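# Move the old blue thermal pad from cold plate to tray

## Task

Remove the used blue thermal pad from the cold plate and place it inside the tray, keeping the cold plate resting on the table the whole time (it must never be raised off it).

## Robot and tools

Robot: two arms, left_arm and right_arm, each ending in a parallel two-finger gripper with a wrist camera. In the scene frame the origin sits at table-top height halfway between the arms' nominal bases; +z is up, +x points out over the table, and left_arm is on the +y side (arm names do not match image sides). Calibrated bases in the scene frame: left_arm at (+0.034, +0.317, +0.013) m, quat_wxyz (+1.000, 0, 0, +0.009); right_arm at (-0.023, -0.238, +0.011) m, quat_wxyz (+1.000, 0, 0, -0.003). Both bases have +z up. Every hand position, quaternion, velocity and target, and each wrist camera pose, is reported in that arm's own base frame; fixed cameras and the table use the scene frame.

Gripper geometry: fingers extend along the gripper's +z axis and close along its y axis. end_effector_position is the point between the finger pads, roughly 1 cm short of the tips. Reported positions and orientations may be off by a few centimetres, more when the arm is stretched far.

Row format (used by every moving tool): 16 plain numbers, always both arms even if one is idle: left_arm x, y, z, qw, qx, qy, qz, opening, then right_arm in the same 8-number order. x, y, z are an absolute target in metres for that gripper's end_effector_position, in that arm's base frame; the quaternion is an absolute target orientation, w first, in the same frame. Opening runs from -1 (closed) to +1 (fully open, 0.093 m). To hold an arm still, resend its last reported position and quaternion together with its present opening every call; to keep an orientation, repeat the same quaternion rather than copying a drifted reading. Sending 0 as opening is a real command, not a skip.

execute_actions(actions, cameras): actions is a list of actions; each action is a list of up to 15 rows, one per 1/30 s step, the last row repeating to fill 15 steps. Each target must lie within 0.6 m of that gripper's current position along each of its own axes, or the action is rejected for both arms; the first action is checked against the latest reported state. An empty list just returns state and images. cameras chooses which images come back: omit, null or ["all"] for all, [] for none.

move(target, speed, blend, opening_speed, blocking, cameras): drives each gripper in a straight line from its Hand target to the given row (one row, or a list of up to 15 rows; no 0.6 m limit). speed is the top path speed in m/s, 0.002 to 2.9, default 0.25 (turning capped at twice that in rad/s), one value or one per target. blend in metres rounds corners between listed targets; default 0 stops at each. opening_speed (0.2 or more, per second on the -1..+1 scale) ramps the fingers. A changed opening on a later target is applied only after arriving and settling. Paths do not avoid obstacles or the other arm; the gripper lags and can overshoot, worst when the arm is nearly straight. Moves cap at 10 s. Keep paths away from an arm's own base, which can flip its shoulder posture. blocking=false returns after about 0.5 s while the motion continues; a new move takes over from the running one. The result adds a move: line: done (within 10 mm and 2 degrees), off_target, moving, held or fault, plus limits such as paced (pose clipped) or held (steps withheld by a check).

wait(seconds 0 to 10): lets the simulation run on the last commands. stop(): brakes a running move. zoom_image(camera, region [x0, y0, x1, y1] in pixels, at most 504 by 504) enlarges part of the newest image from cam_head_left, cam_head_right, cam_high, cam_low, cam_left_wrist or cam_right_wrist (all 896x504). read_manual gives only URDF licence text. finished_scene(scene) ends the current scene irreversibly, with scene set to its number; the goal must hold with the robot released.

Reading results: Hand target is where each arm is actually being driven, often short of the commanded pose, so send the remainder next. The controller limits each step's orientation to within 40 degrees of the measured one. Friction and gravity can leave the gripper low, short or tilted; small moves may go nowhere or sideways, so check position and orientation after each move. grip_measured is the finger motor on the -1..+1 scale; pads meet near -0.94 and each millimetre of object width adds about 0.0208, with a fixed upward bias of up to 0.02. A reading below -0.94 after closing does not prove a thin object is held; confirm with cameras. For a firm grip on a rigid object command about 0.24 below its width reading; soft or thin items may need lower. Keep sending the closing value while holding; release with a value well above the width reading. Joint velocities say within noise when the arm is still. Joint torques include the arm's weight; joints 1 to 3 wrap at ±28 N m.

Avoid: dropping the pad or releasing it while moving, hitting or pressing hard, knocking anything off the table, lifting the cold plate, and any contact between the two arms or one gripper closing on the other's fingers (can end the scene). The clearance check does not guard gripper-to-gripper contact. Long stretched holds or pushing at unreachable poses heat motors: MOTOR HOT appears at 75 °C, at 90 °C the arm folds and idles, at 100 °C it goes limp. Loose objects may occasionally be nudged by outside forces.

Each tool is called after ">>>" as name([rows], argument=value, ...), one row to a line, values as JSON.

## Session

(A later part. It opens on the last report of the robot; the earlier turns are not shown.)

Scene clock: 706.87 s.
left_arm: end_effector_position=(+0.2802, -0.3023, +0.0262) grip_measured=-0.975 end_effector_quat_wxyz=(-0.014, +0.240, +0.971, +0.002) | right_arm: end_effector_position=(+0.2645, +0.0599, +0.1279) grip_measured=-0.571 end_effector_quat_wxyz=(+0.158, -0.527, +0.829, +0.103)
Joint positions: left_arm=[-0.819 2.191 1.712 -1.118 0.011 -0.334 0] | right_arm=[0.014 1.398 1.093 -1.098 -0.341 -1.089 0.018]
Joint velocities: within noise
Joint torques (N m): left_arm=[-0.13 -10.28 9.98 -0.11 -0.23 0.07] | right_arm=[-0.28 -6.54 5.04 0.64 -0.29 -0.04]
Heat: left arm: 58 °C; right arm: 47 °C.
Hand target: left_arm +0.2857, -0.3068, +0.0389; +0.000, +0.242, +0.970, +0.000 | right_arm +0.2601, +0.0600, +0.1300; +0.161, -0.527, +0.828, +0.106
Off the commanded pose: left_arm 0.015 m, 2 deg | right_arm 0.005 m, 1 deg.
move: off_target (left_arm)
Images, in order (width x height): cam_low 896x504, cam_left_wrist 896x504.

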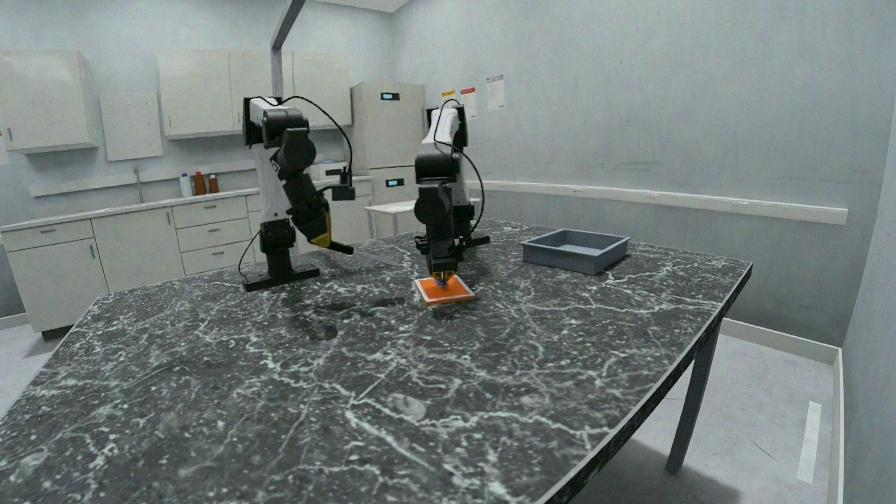

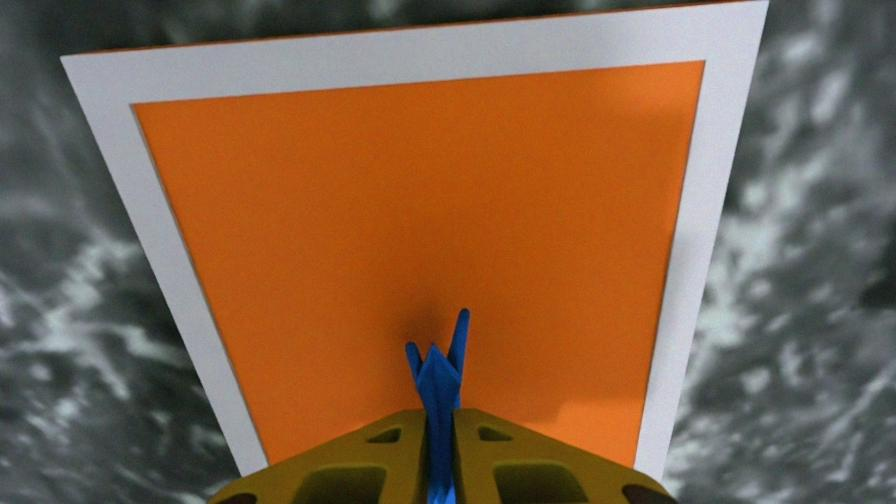

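Coming off; plate flat.

>>> move([
  [0.286,-0.307,0.055,0,0.242,0.970,0,-1,0.26,0.06,0.13,0.16,-0.5246,0.8234,0.105,-1],
], speed=0.02, cameras=["cam_left_wrist","cam_low"])

>>> zoom_image(camera="cam_low", region=[380, 230, 500, 310])

Scene clock: 712.10 s.
left_arm: end_effector_position=(+0.2789, -0.3010, +0.0385) grip_measured=-0.975 end_effector_quat_wxyz=(-0.022, +0.240, +0.971, +0.007) | right_arm: end_effector_position=(+0.2645, +0.0599, +0.1279) grip_measured=-0.571 end_effector_quat_wxyz=(+0.158, -0.527, +0.829, +0.103)
Joint positions: left_arm=[-0.819 2.191 1.761 -1.186 0.011 -0.334 0] | right_arm=[0.014 1.398 1.093 -1.098 -0.341 -1.089 0.018]
Joint velocities: within noise
Joint torques (N m): left_arm=[-0.12 -10.96 9.39 0 -0.16 0.01] | right_arm=[-0.29 -6.54 5.04 0.64 -0.29 -0.04]
Heat: left arm: 59 °C; right arm: 47 °C.
Hand target: left_arm +0.2857, -0.3067, +0.0549; +0.000, +0.242, +0.970, +0.000 | right_arm +0.2601, +0.0600, +0.1300; +0.161, -0.527, +0.828, +0.106
Off the commanded pose: left_arm 0.019 m, 3 deg | right_arm 0.005 m, 1 deg.
move: off_target (left_arm)
Images, in order (width x height): cam_low 896x504, cam_left_wrist 896x504.

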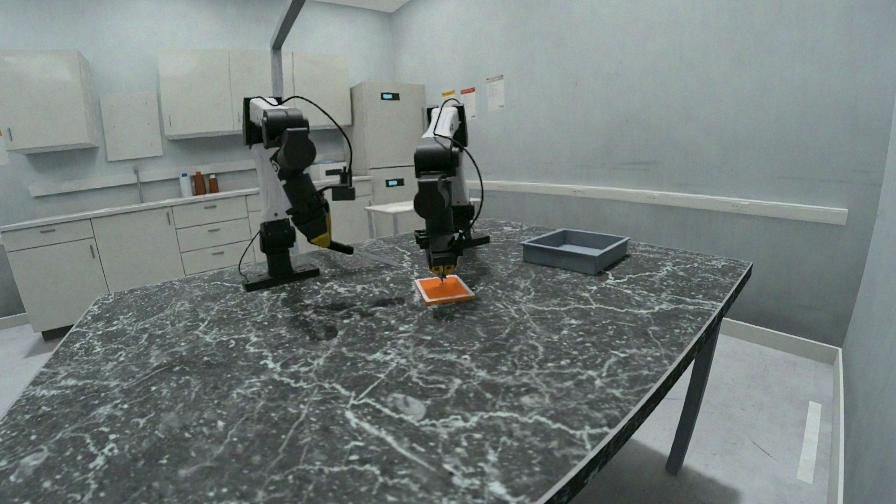

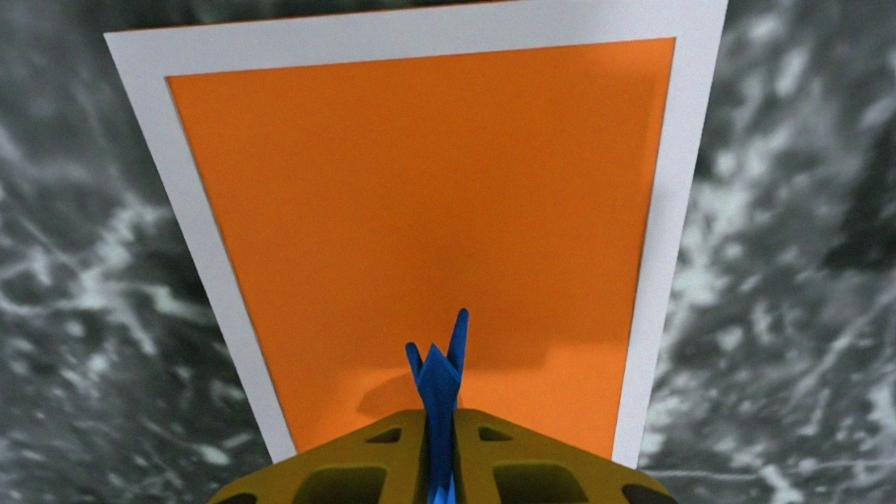

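Scaled by 4.200 from the camera's 896x504 image, which has a finer 1280x720 frame.

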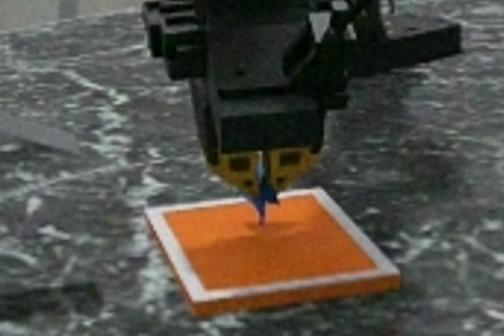

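>>> move([
  [0.286,-0.30,0.15,0,0.242,0.970,0,-1,0.26,0.06,0.13,0.16,-0.5246,0.8234,0.105,-1],
  [0.37,0.01,0.15,0,0.12,0.993,0,-1,0.30,0.02,0.08,0.2468,-0.2905,0.9212,0.0778,-1],
  [0.36,0.06,0.14,0,0.12,0.993,0,-1,0.308,0.02,0.03,0.2468,-0.2905,0.9212,0.0778,-1],
], speed=0.15, cameras=["cam_left_wrist","cam_low","cam_high","cam_right_wrist"])

Scene clock: 723.47 s.
left_arm: end_effector_position=(+0.3597, +0.0594, +0.1403) grip_measured=-0.975 end_effector_quat_wxyz=(-0.003, +0.114, +0.993, -0.004) | right_arm: end_effector_position=(+0.3097, +0.0216, +0.0361) grip_measured=-0.571 end_effector_quat_wxyz=(+0.254, -0.296, +0.917, +0.079)
Joint positions: left_arm=[0.166 1.941 1.793 -1.431 0.005 0.395 0] | right_arm=[-0.116 1.469 0.697 -0.38 -0.348 -0.666 0.018]
Joint velocities: within noise
Joint torques (N m): left_arm=[0.06 -8.35 5.46 0.35 -0.04 0.12] | right_arm=[0.03 -3.99 4.86 1.41 -0.04 0.11]
Heat: left arm: 61 °C; right arm: 46 °C.
Hand target: left_arm +0.3600, +0.0600, +0.1401; +0.000, +0.120, +0.993, +0.000 | right_arm +0.3078, +0.0200, +0.0301; +0.247, -0.291, +0.921, +0.078
Off the commanded pose: left_arm 0.001 m, 1 deg | right_arm 0.006 m, 1 deg.
move: done
Images, in order (width x height): cam_high 896x504, cam_low 896x504, cam_left_wrist 896x504, cam_right_wrist 896x504.

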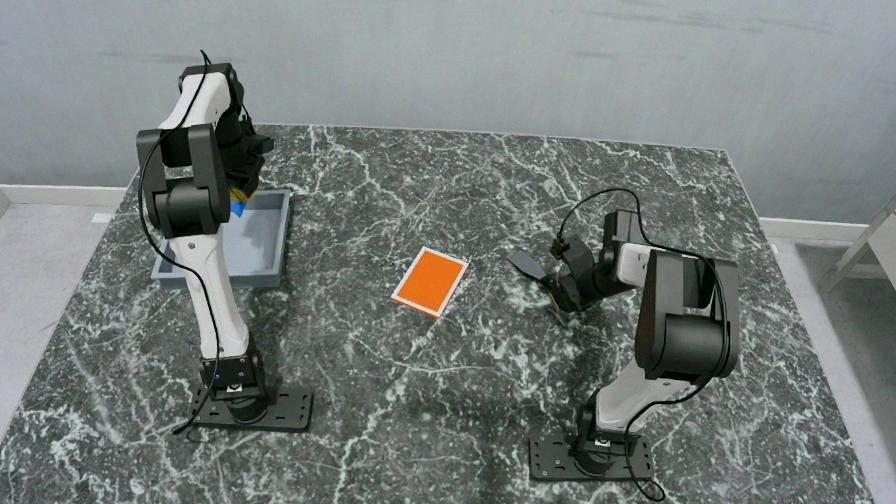

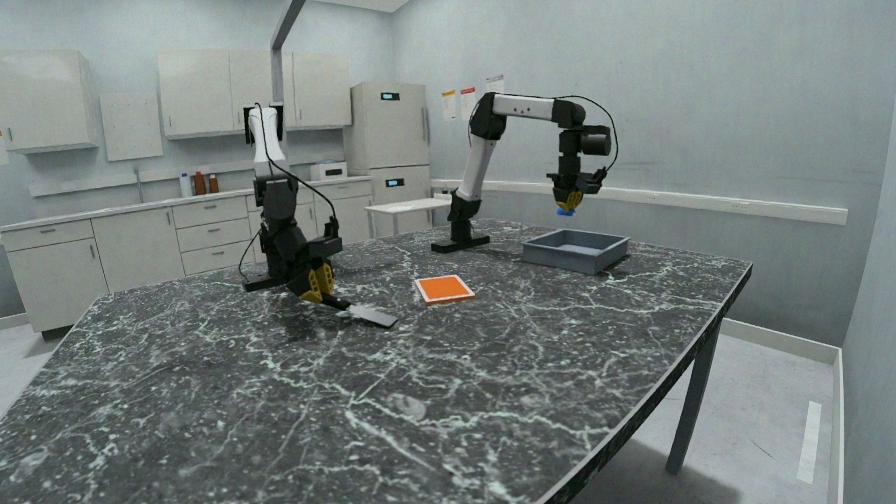

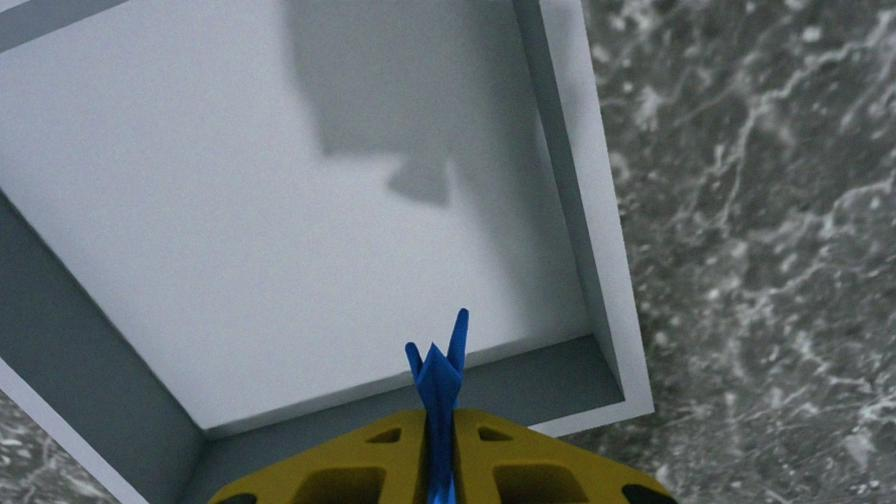

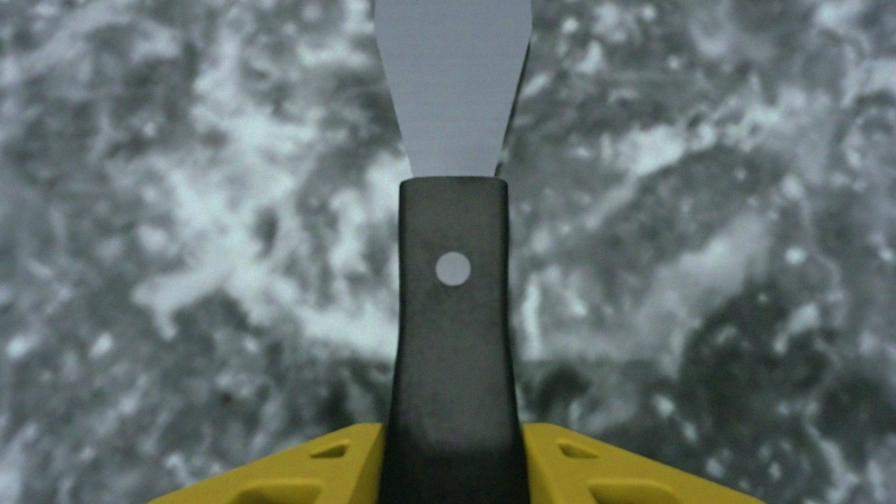

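>>> move([
  [0.362,0.065,0.04,0,0.12,0.993,0,-1,0.308,0.018,0.004,0.2468,-0.2905,0.9212,0.0778,-1],
  [0.362,0.065,0.008,0,0.12,0.993,0,-1,0.308,0.018,-0.006,0.2468,-0.2905,0.9212,0.0778,-1],
], speed=0.07)

>>> zoom_image(camera="cam_low", region=[280, 230, 440, 340])

Scene clock: 732.83 s.
left_arm: end_effector_position=(+0.3634, +0.0628, +0.0161) grip_measured=-0.975 end_effector_quat_wxyz=(+0.005, +0.118, +0.993, +0.000) | right_arm: end_effector_position=(+0.3195, +0.0207, +0.0082) grip_measured=-0.571 end_effector_quat_wxyz=(+0.273, -0.297, +0.912, +0.074)
Joint positions: left_arm=[0.172 2.011 1.39 -0.94 0.003 0.408 0] | right_arm=[-0.12 1.564 0.629 -0.177 -0.357 -0.665 0.018]
Joint velocities: within noise
Joint torques (N m): left_arm=[0.53 -6.89 5.11 0.41 -0.03 0.08] | right_arm=[-0.32 -3.62 3.62 1.19 0.03 0.02]
Heat: left arm: 61 °C; right arm: 47 °C.
Hand target: left_arm +0.3618, +0.0650, +0.0082; +0.000, +0.120, +0.993, +0.000 | right_arm +0.3077, +0.0182, -0.0054; +0.247, -0.291, +0.921, +0.078
Off the commanded pose: left_arm 0.009 m, 1 deg | right_arm 0.018 m, 3 deg.
move: off_target (right_arm)

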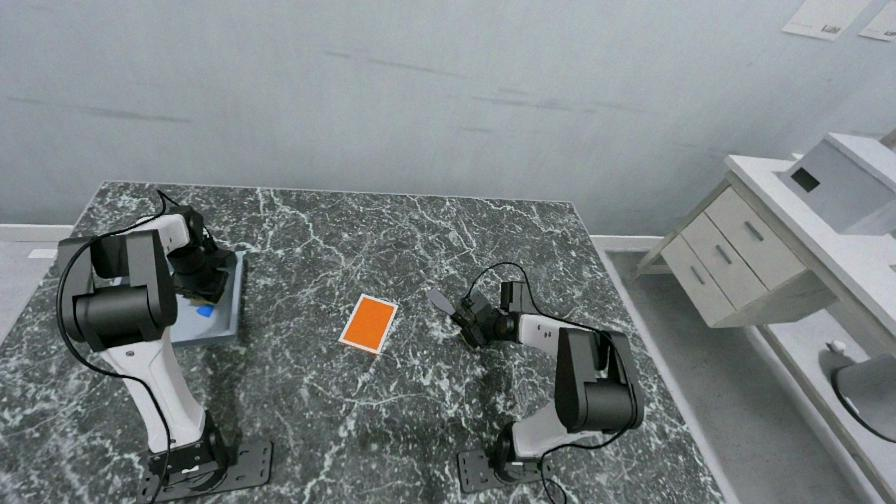

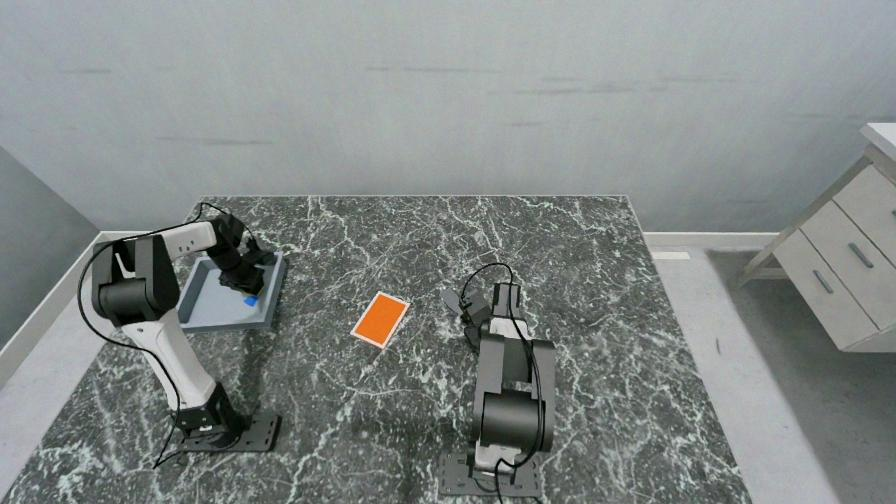

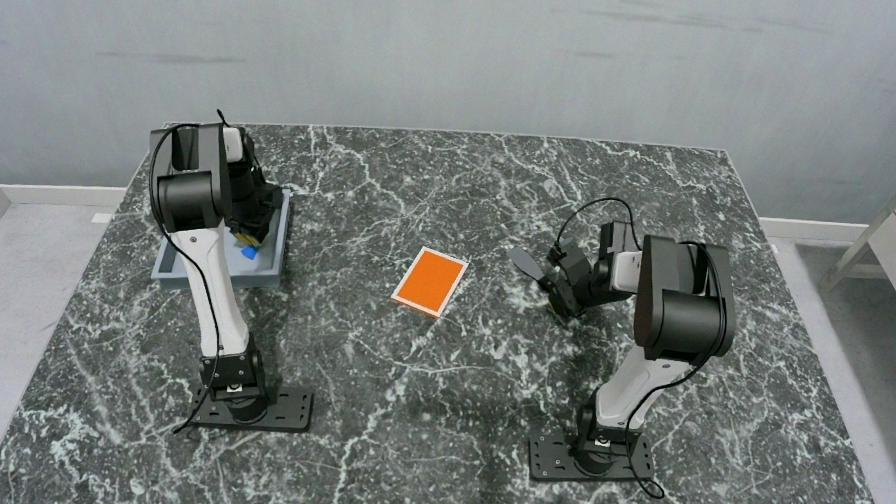

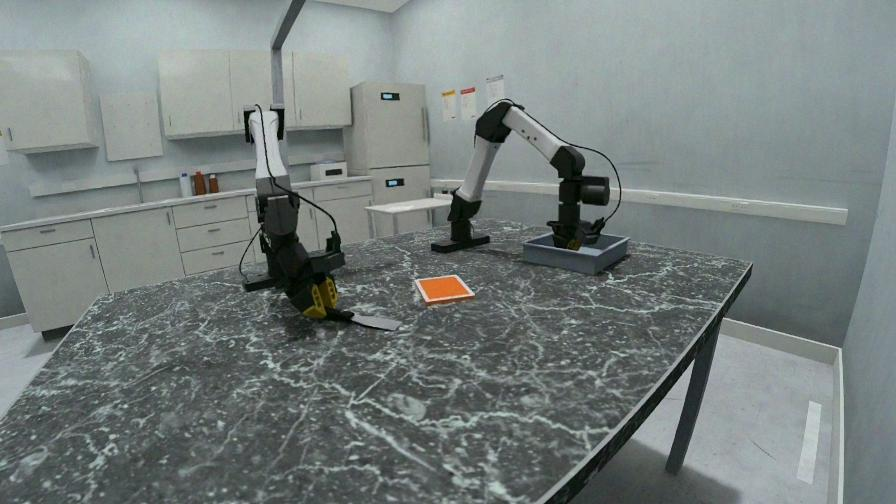

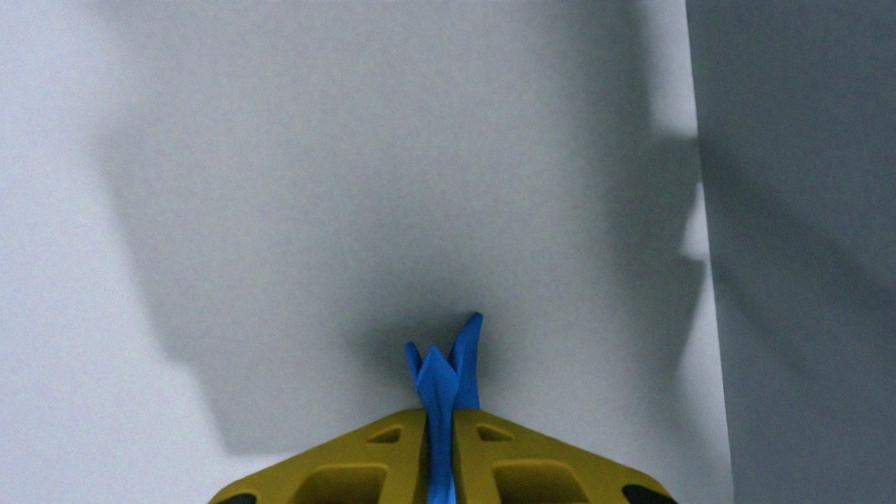

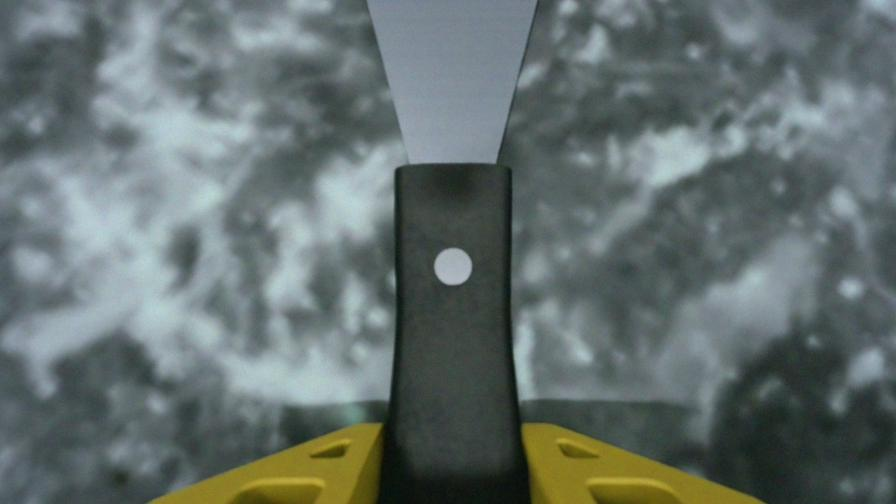

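Scaled by 3.150 from the camera's 896x504 image, which has a finer 1280x720 frame.

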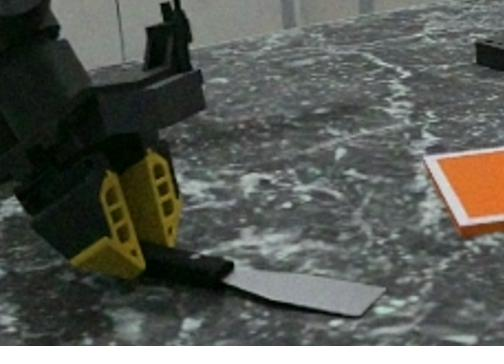

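>>> move([
  [0.362,0.065,0.008,0,0.12,0.993,0,0,0.308,0.018,-0.006,0.2468,-0.2905,0.9212,0.0778,-0.2],
  [0.362,0.065,0.10,0,0.12,0.993,0,0,0.285,0.01,0.08,0.2468,-0.2905,0.9212,0.0778,-0.2],
], speed=0.1, opening_speed=0.6)

Scene clock: 740.50 s.
left_arm: end_effector_position=(+0.3545, +0.0612, +0.0782) grip_measured=-0.002 end_effector_quat_wxyz=(-0.030, +0.118, +0.993, -0.010) | right_arm: end_effector_position=(+0.2830, +0.0112, +0.0728) grip_measured=-0.202 end_effector_quat_wxyz=(+0.240, -0.289, +0.923, +0.079)
Joint positions: left_arm=[0.172 1.981 1.599 -1.252 0.003 0.408 0.045] | right_arm=[-0.169 1.314 0.75 -0.631 -0.355 -0.707 0.036]
Joint velocities: within noise
Joint torques (N m): left_arm=[0.59 -11.43 9.25 -0.05 -0.01 0.11] | right_arm=[-0.4 -5.12 7.49 1.06 -0.23 -0.03]
Heat: left arm: 60 °C; right arm: 47 °C.
Hand target: left_arm +0.3614, +0.0649, +0.0997; +0.000, +0.120, +0.993, +0.000 | right_arm +0.2850, +0.0101, +0.0799; +0.247, -0.291, +0.921, +0.078
Off the commanded pose: left_arm 0.023 m, 4 deg | right_arm 0.008 m, 1 deg.
move: off_target (left_arm)

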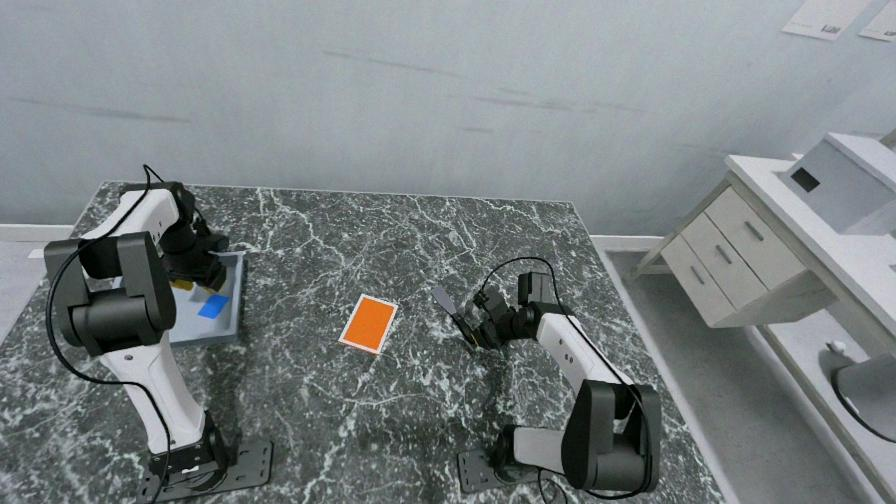

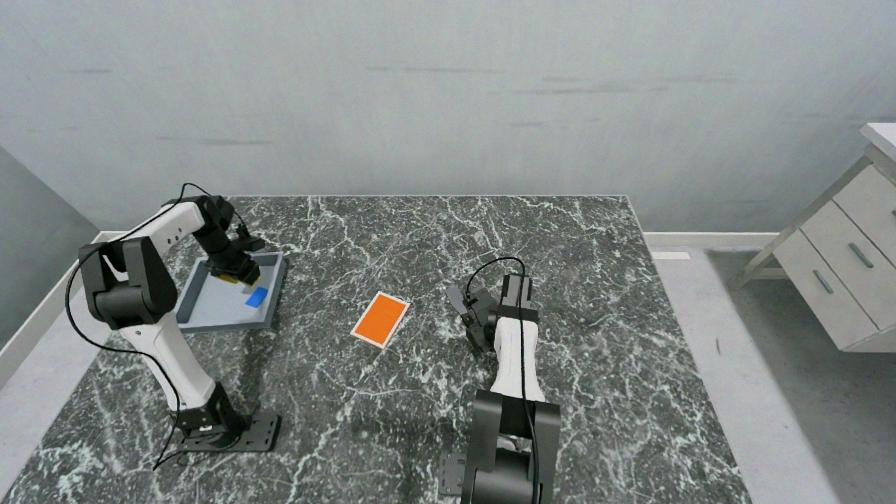

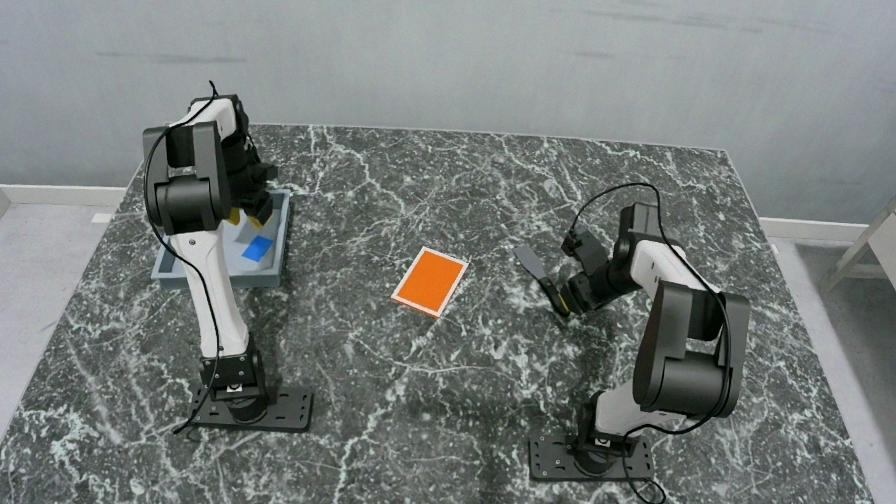

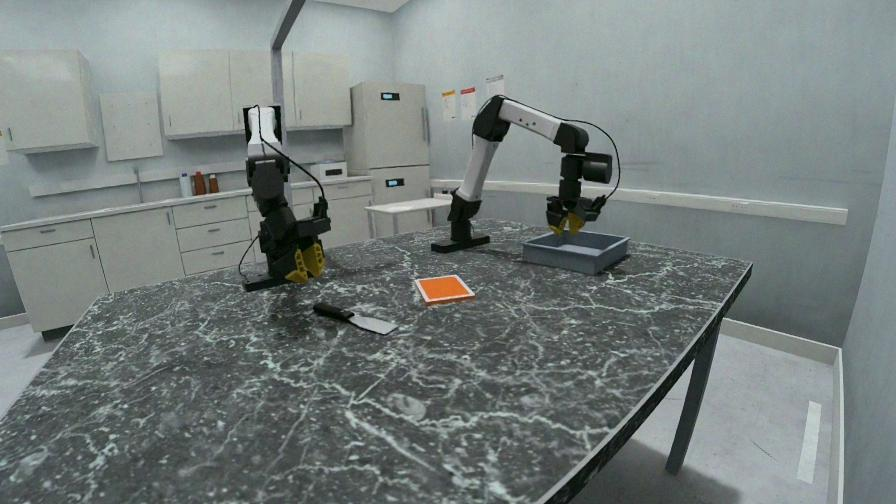

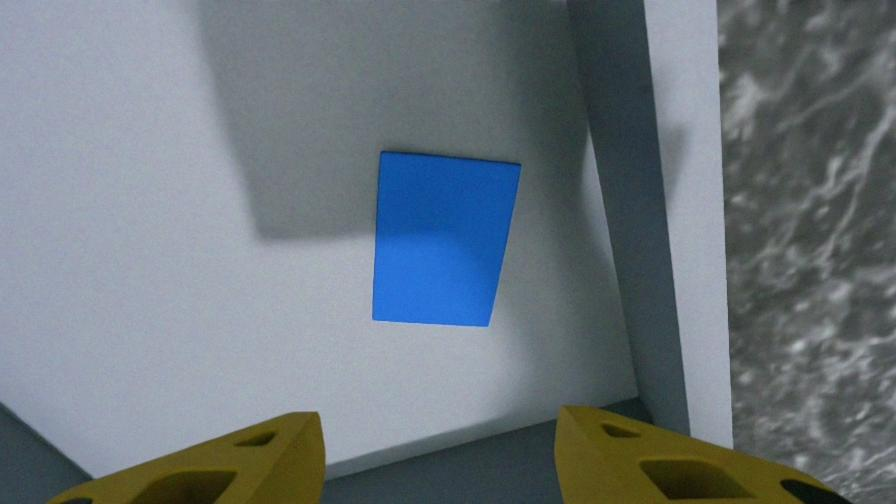

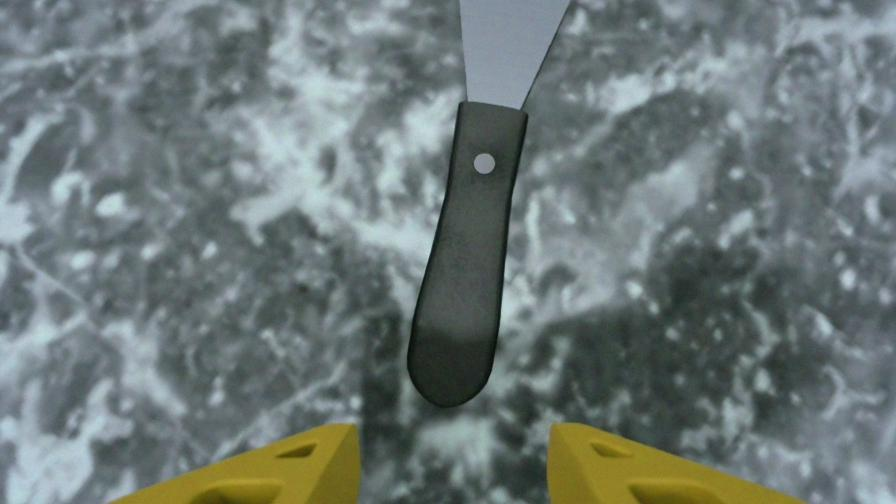

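Pad in tray, everything at rest.

>>> finished_scene(scene=2)

The scene is finished: the task was done.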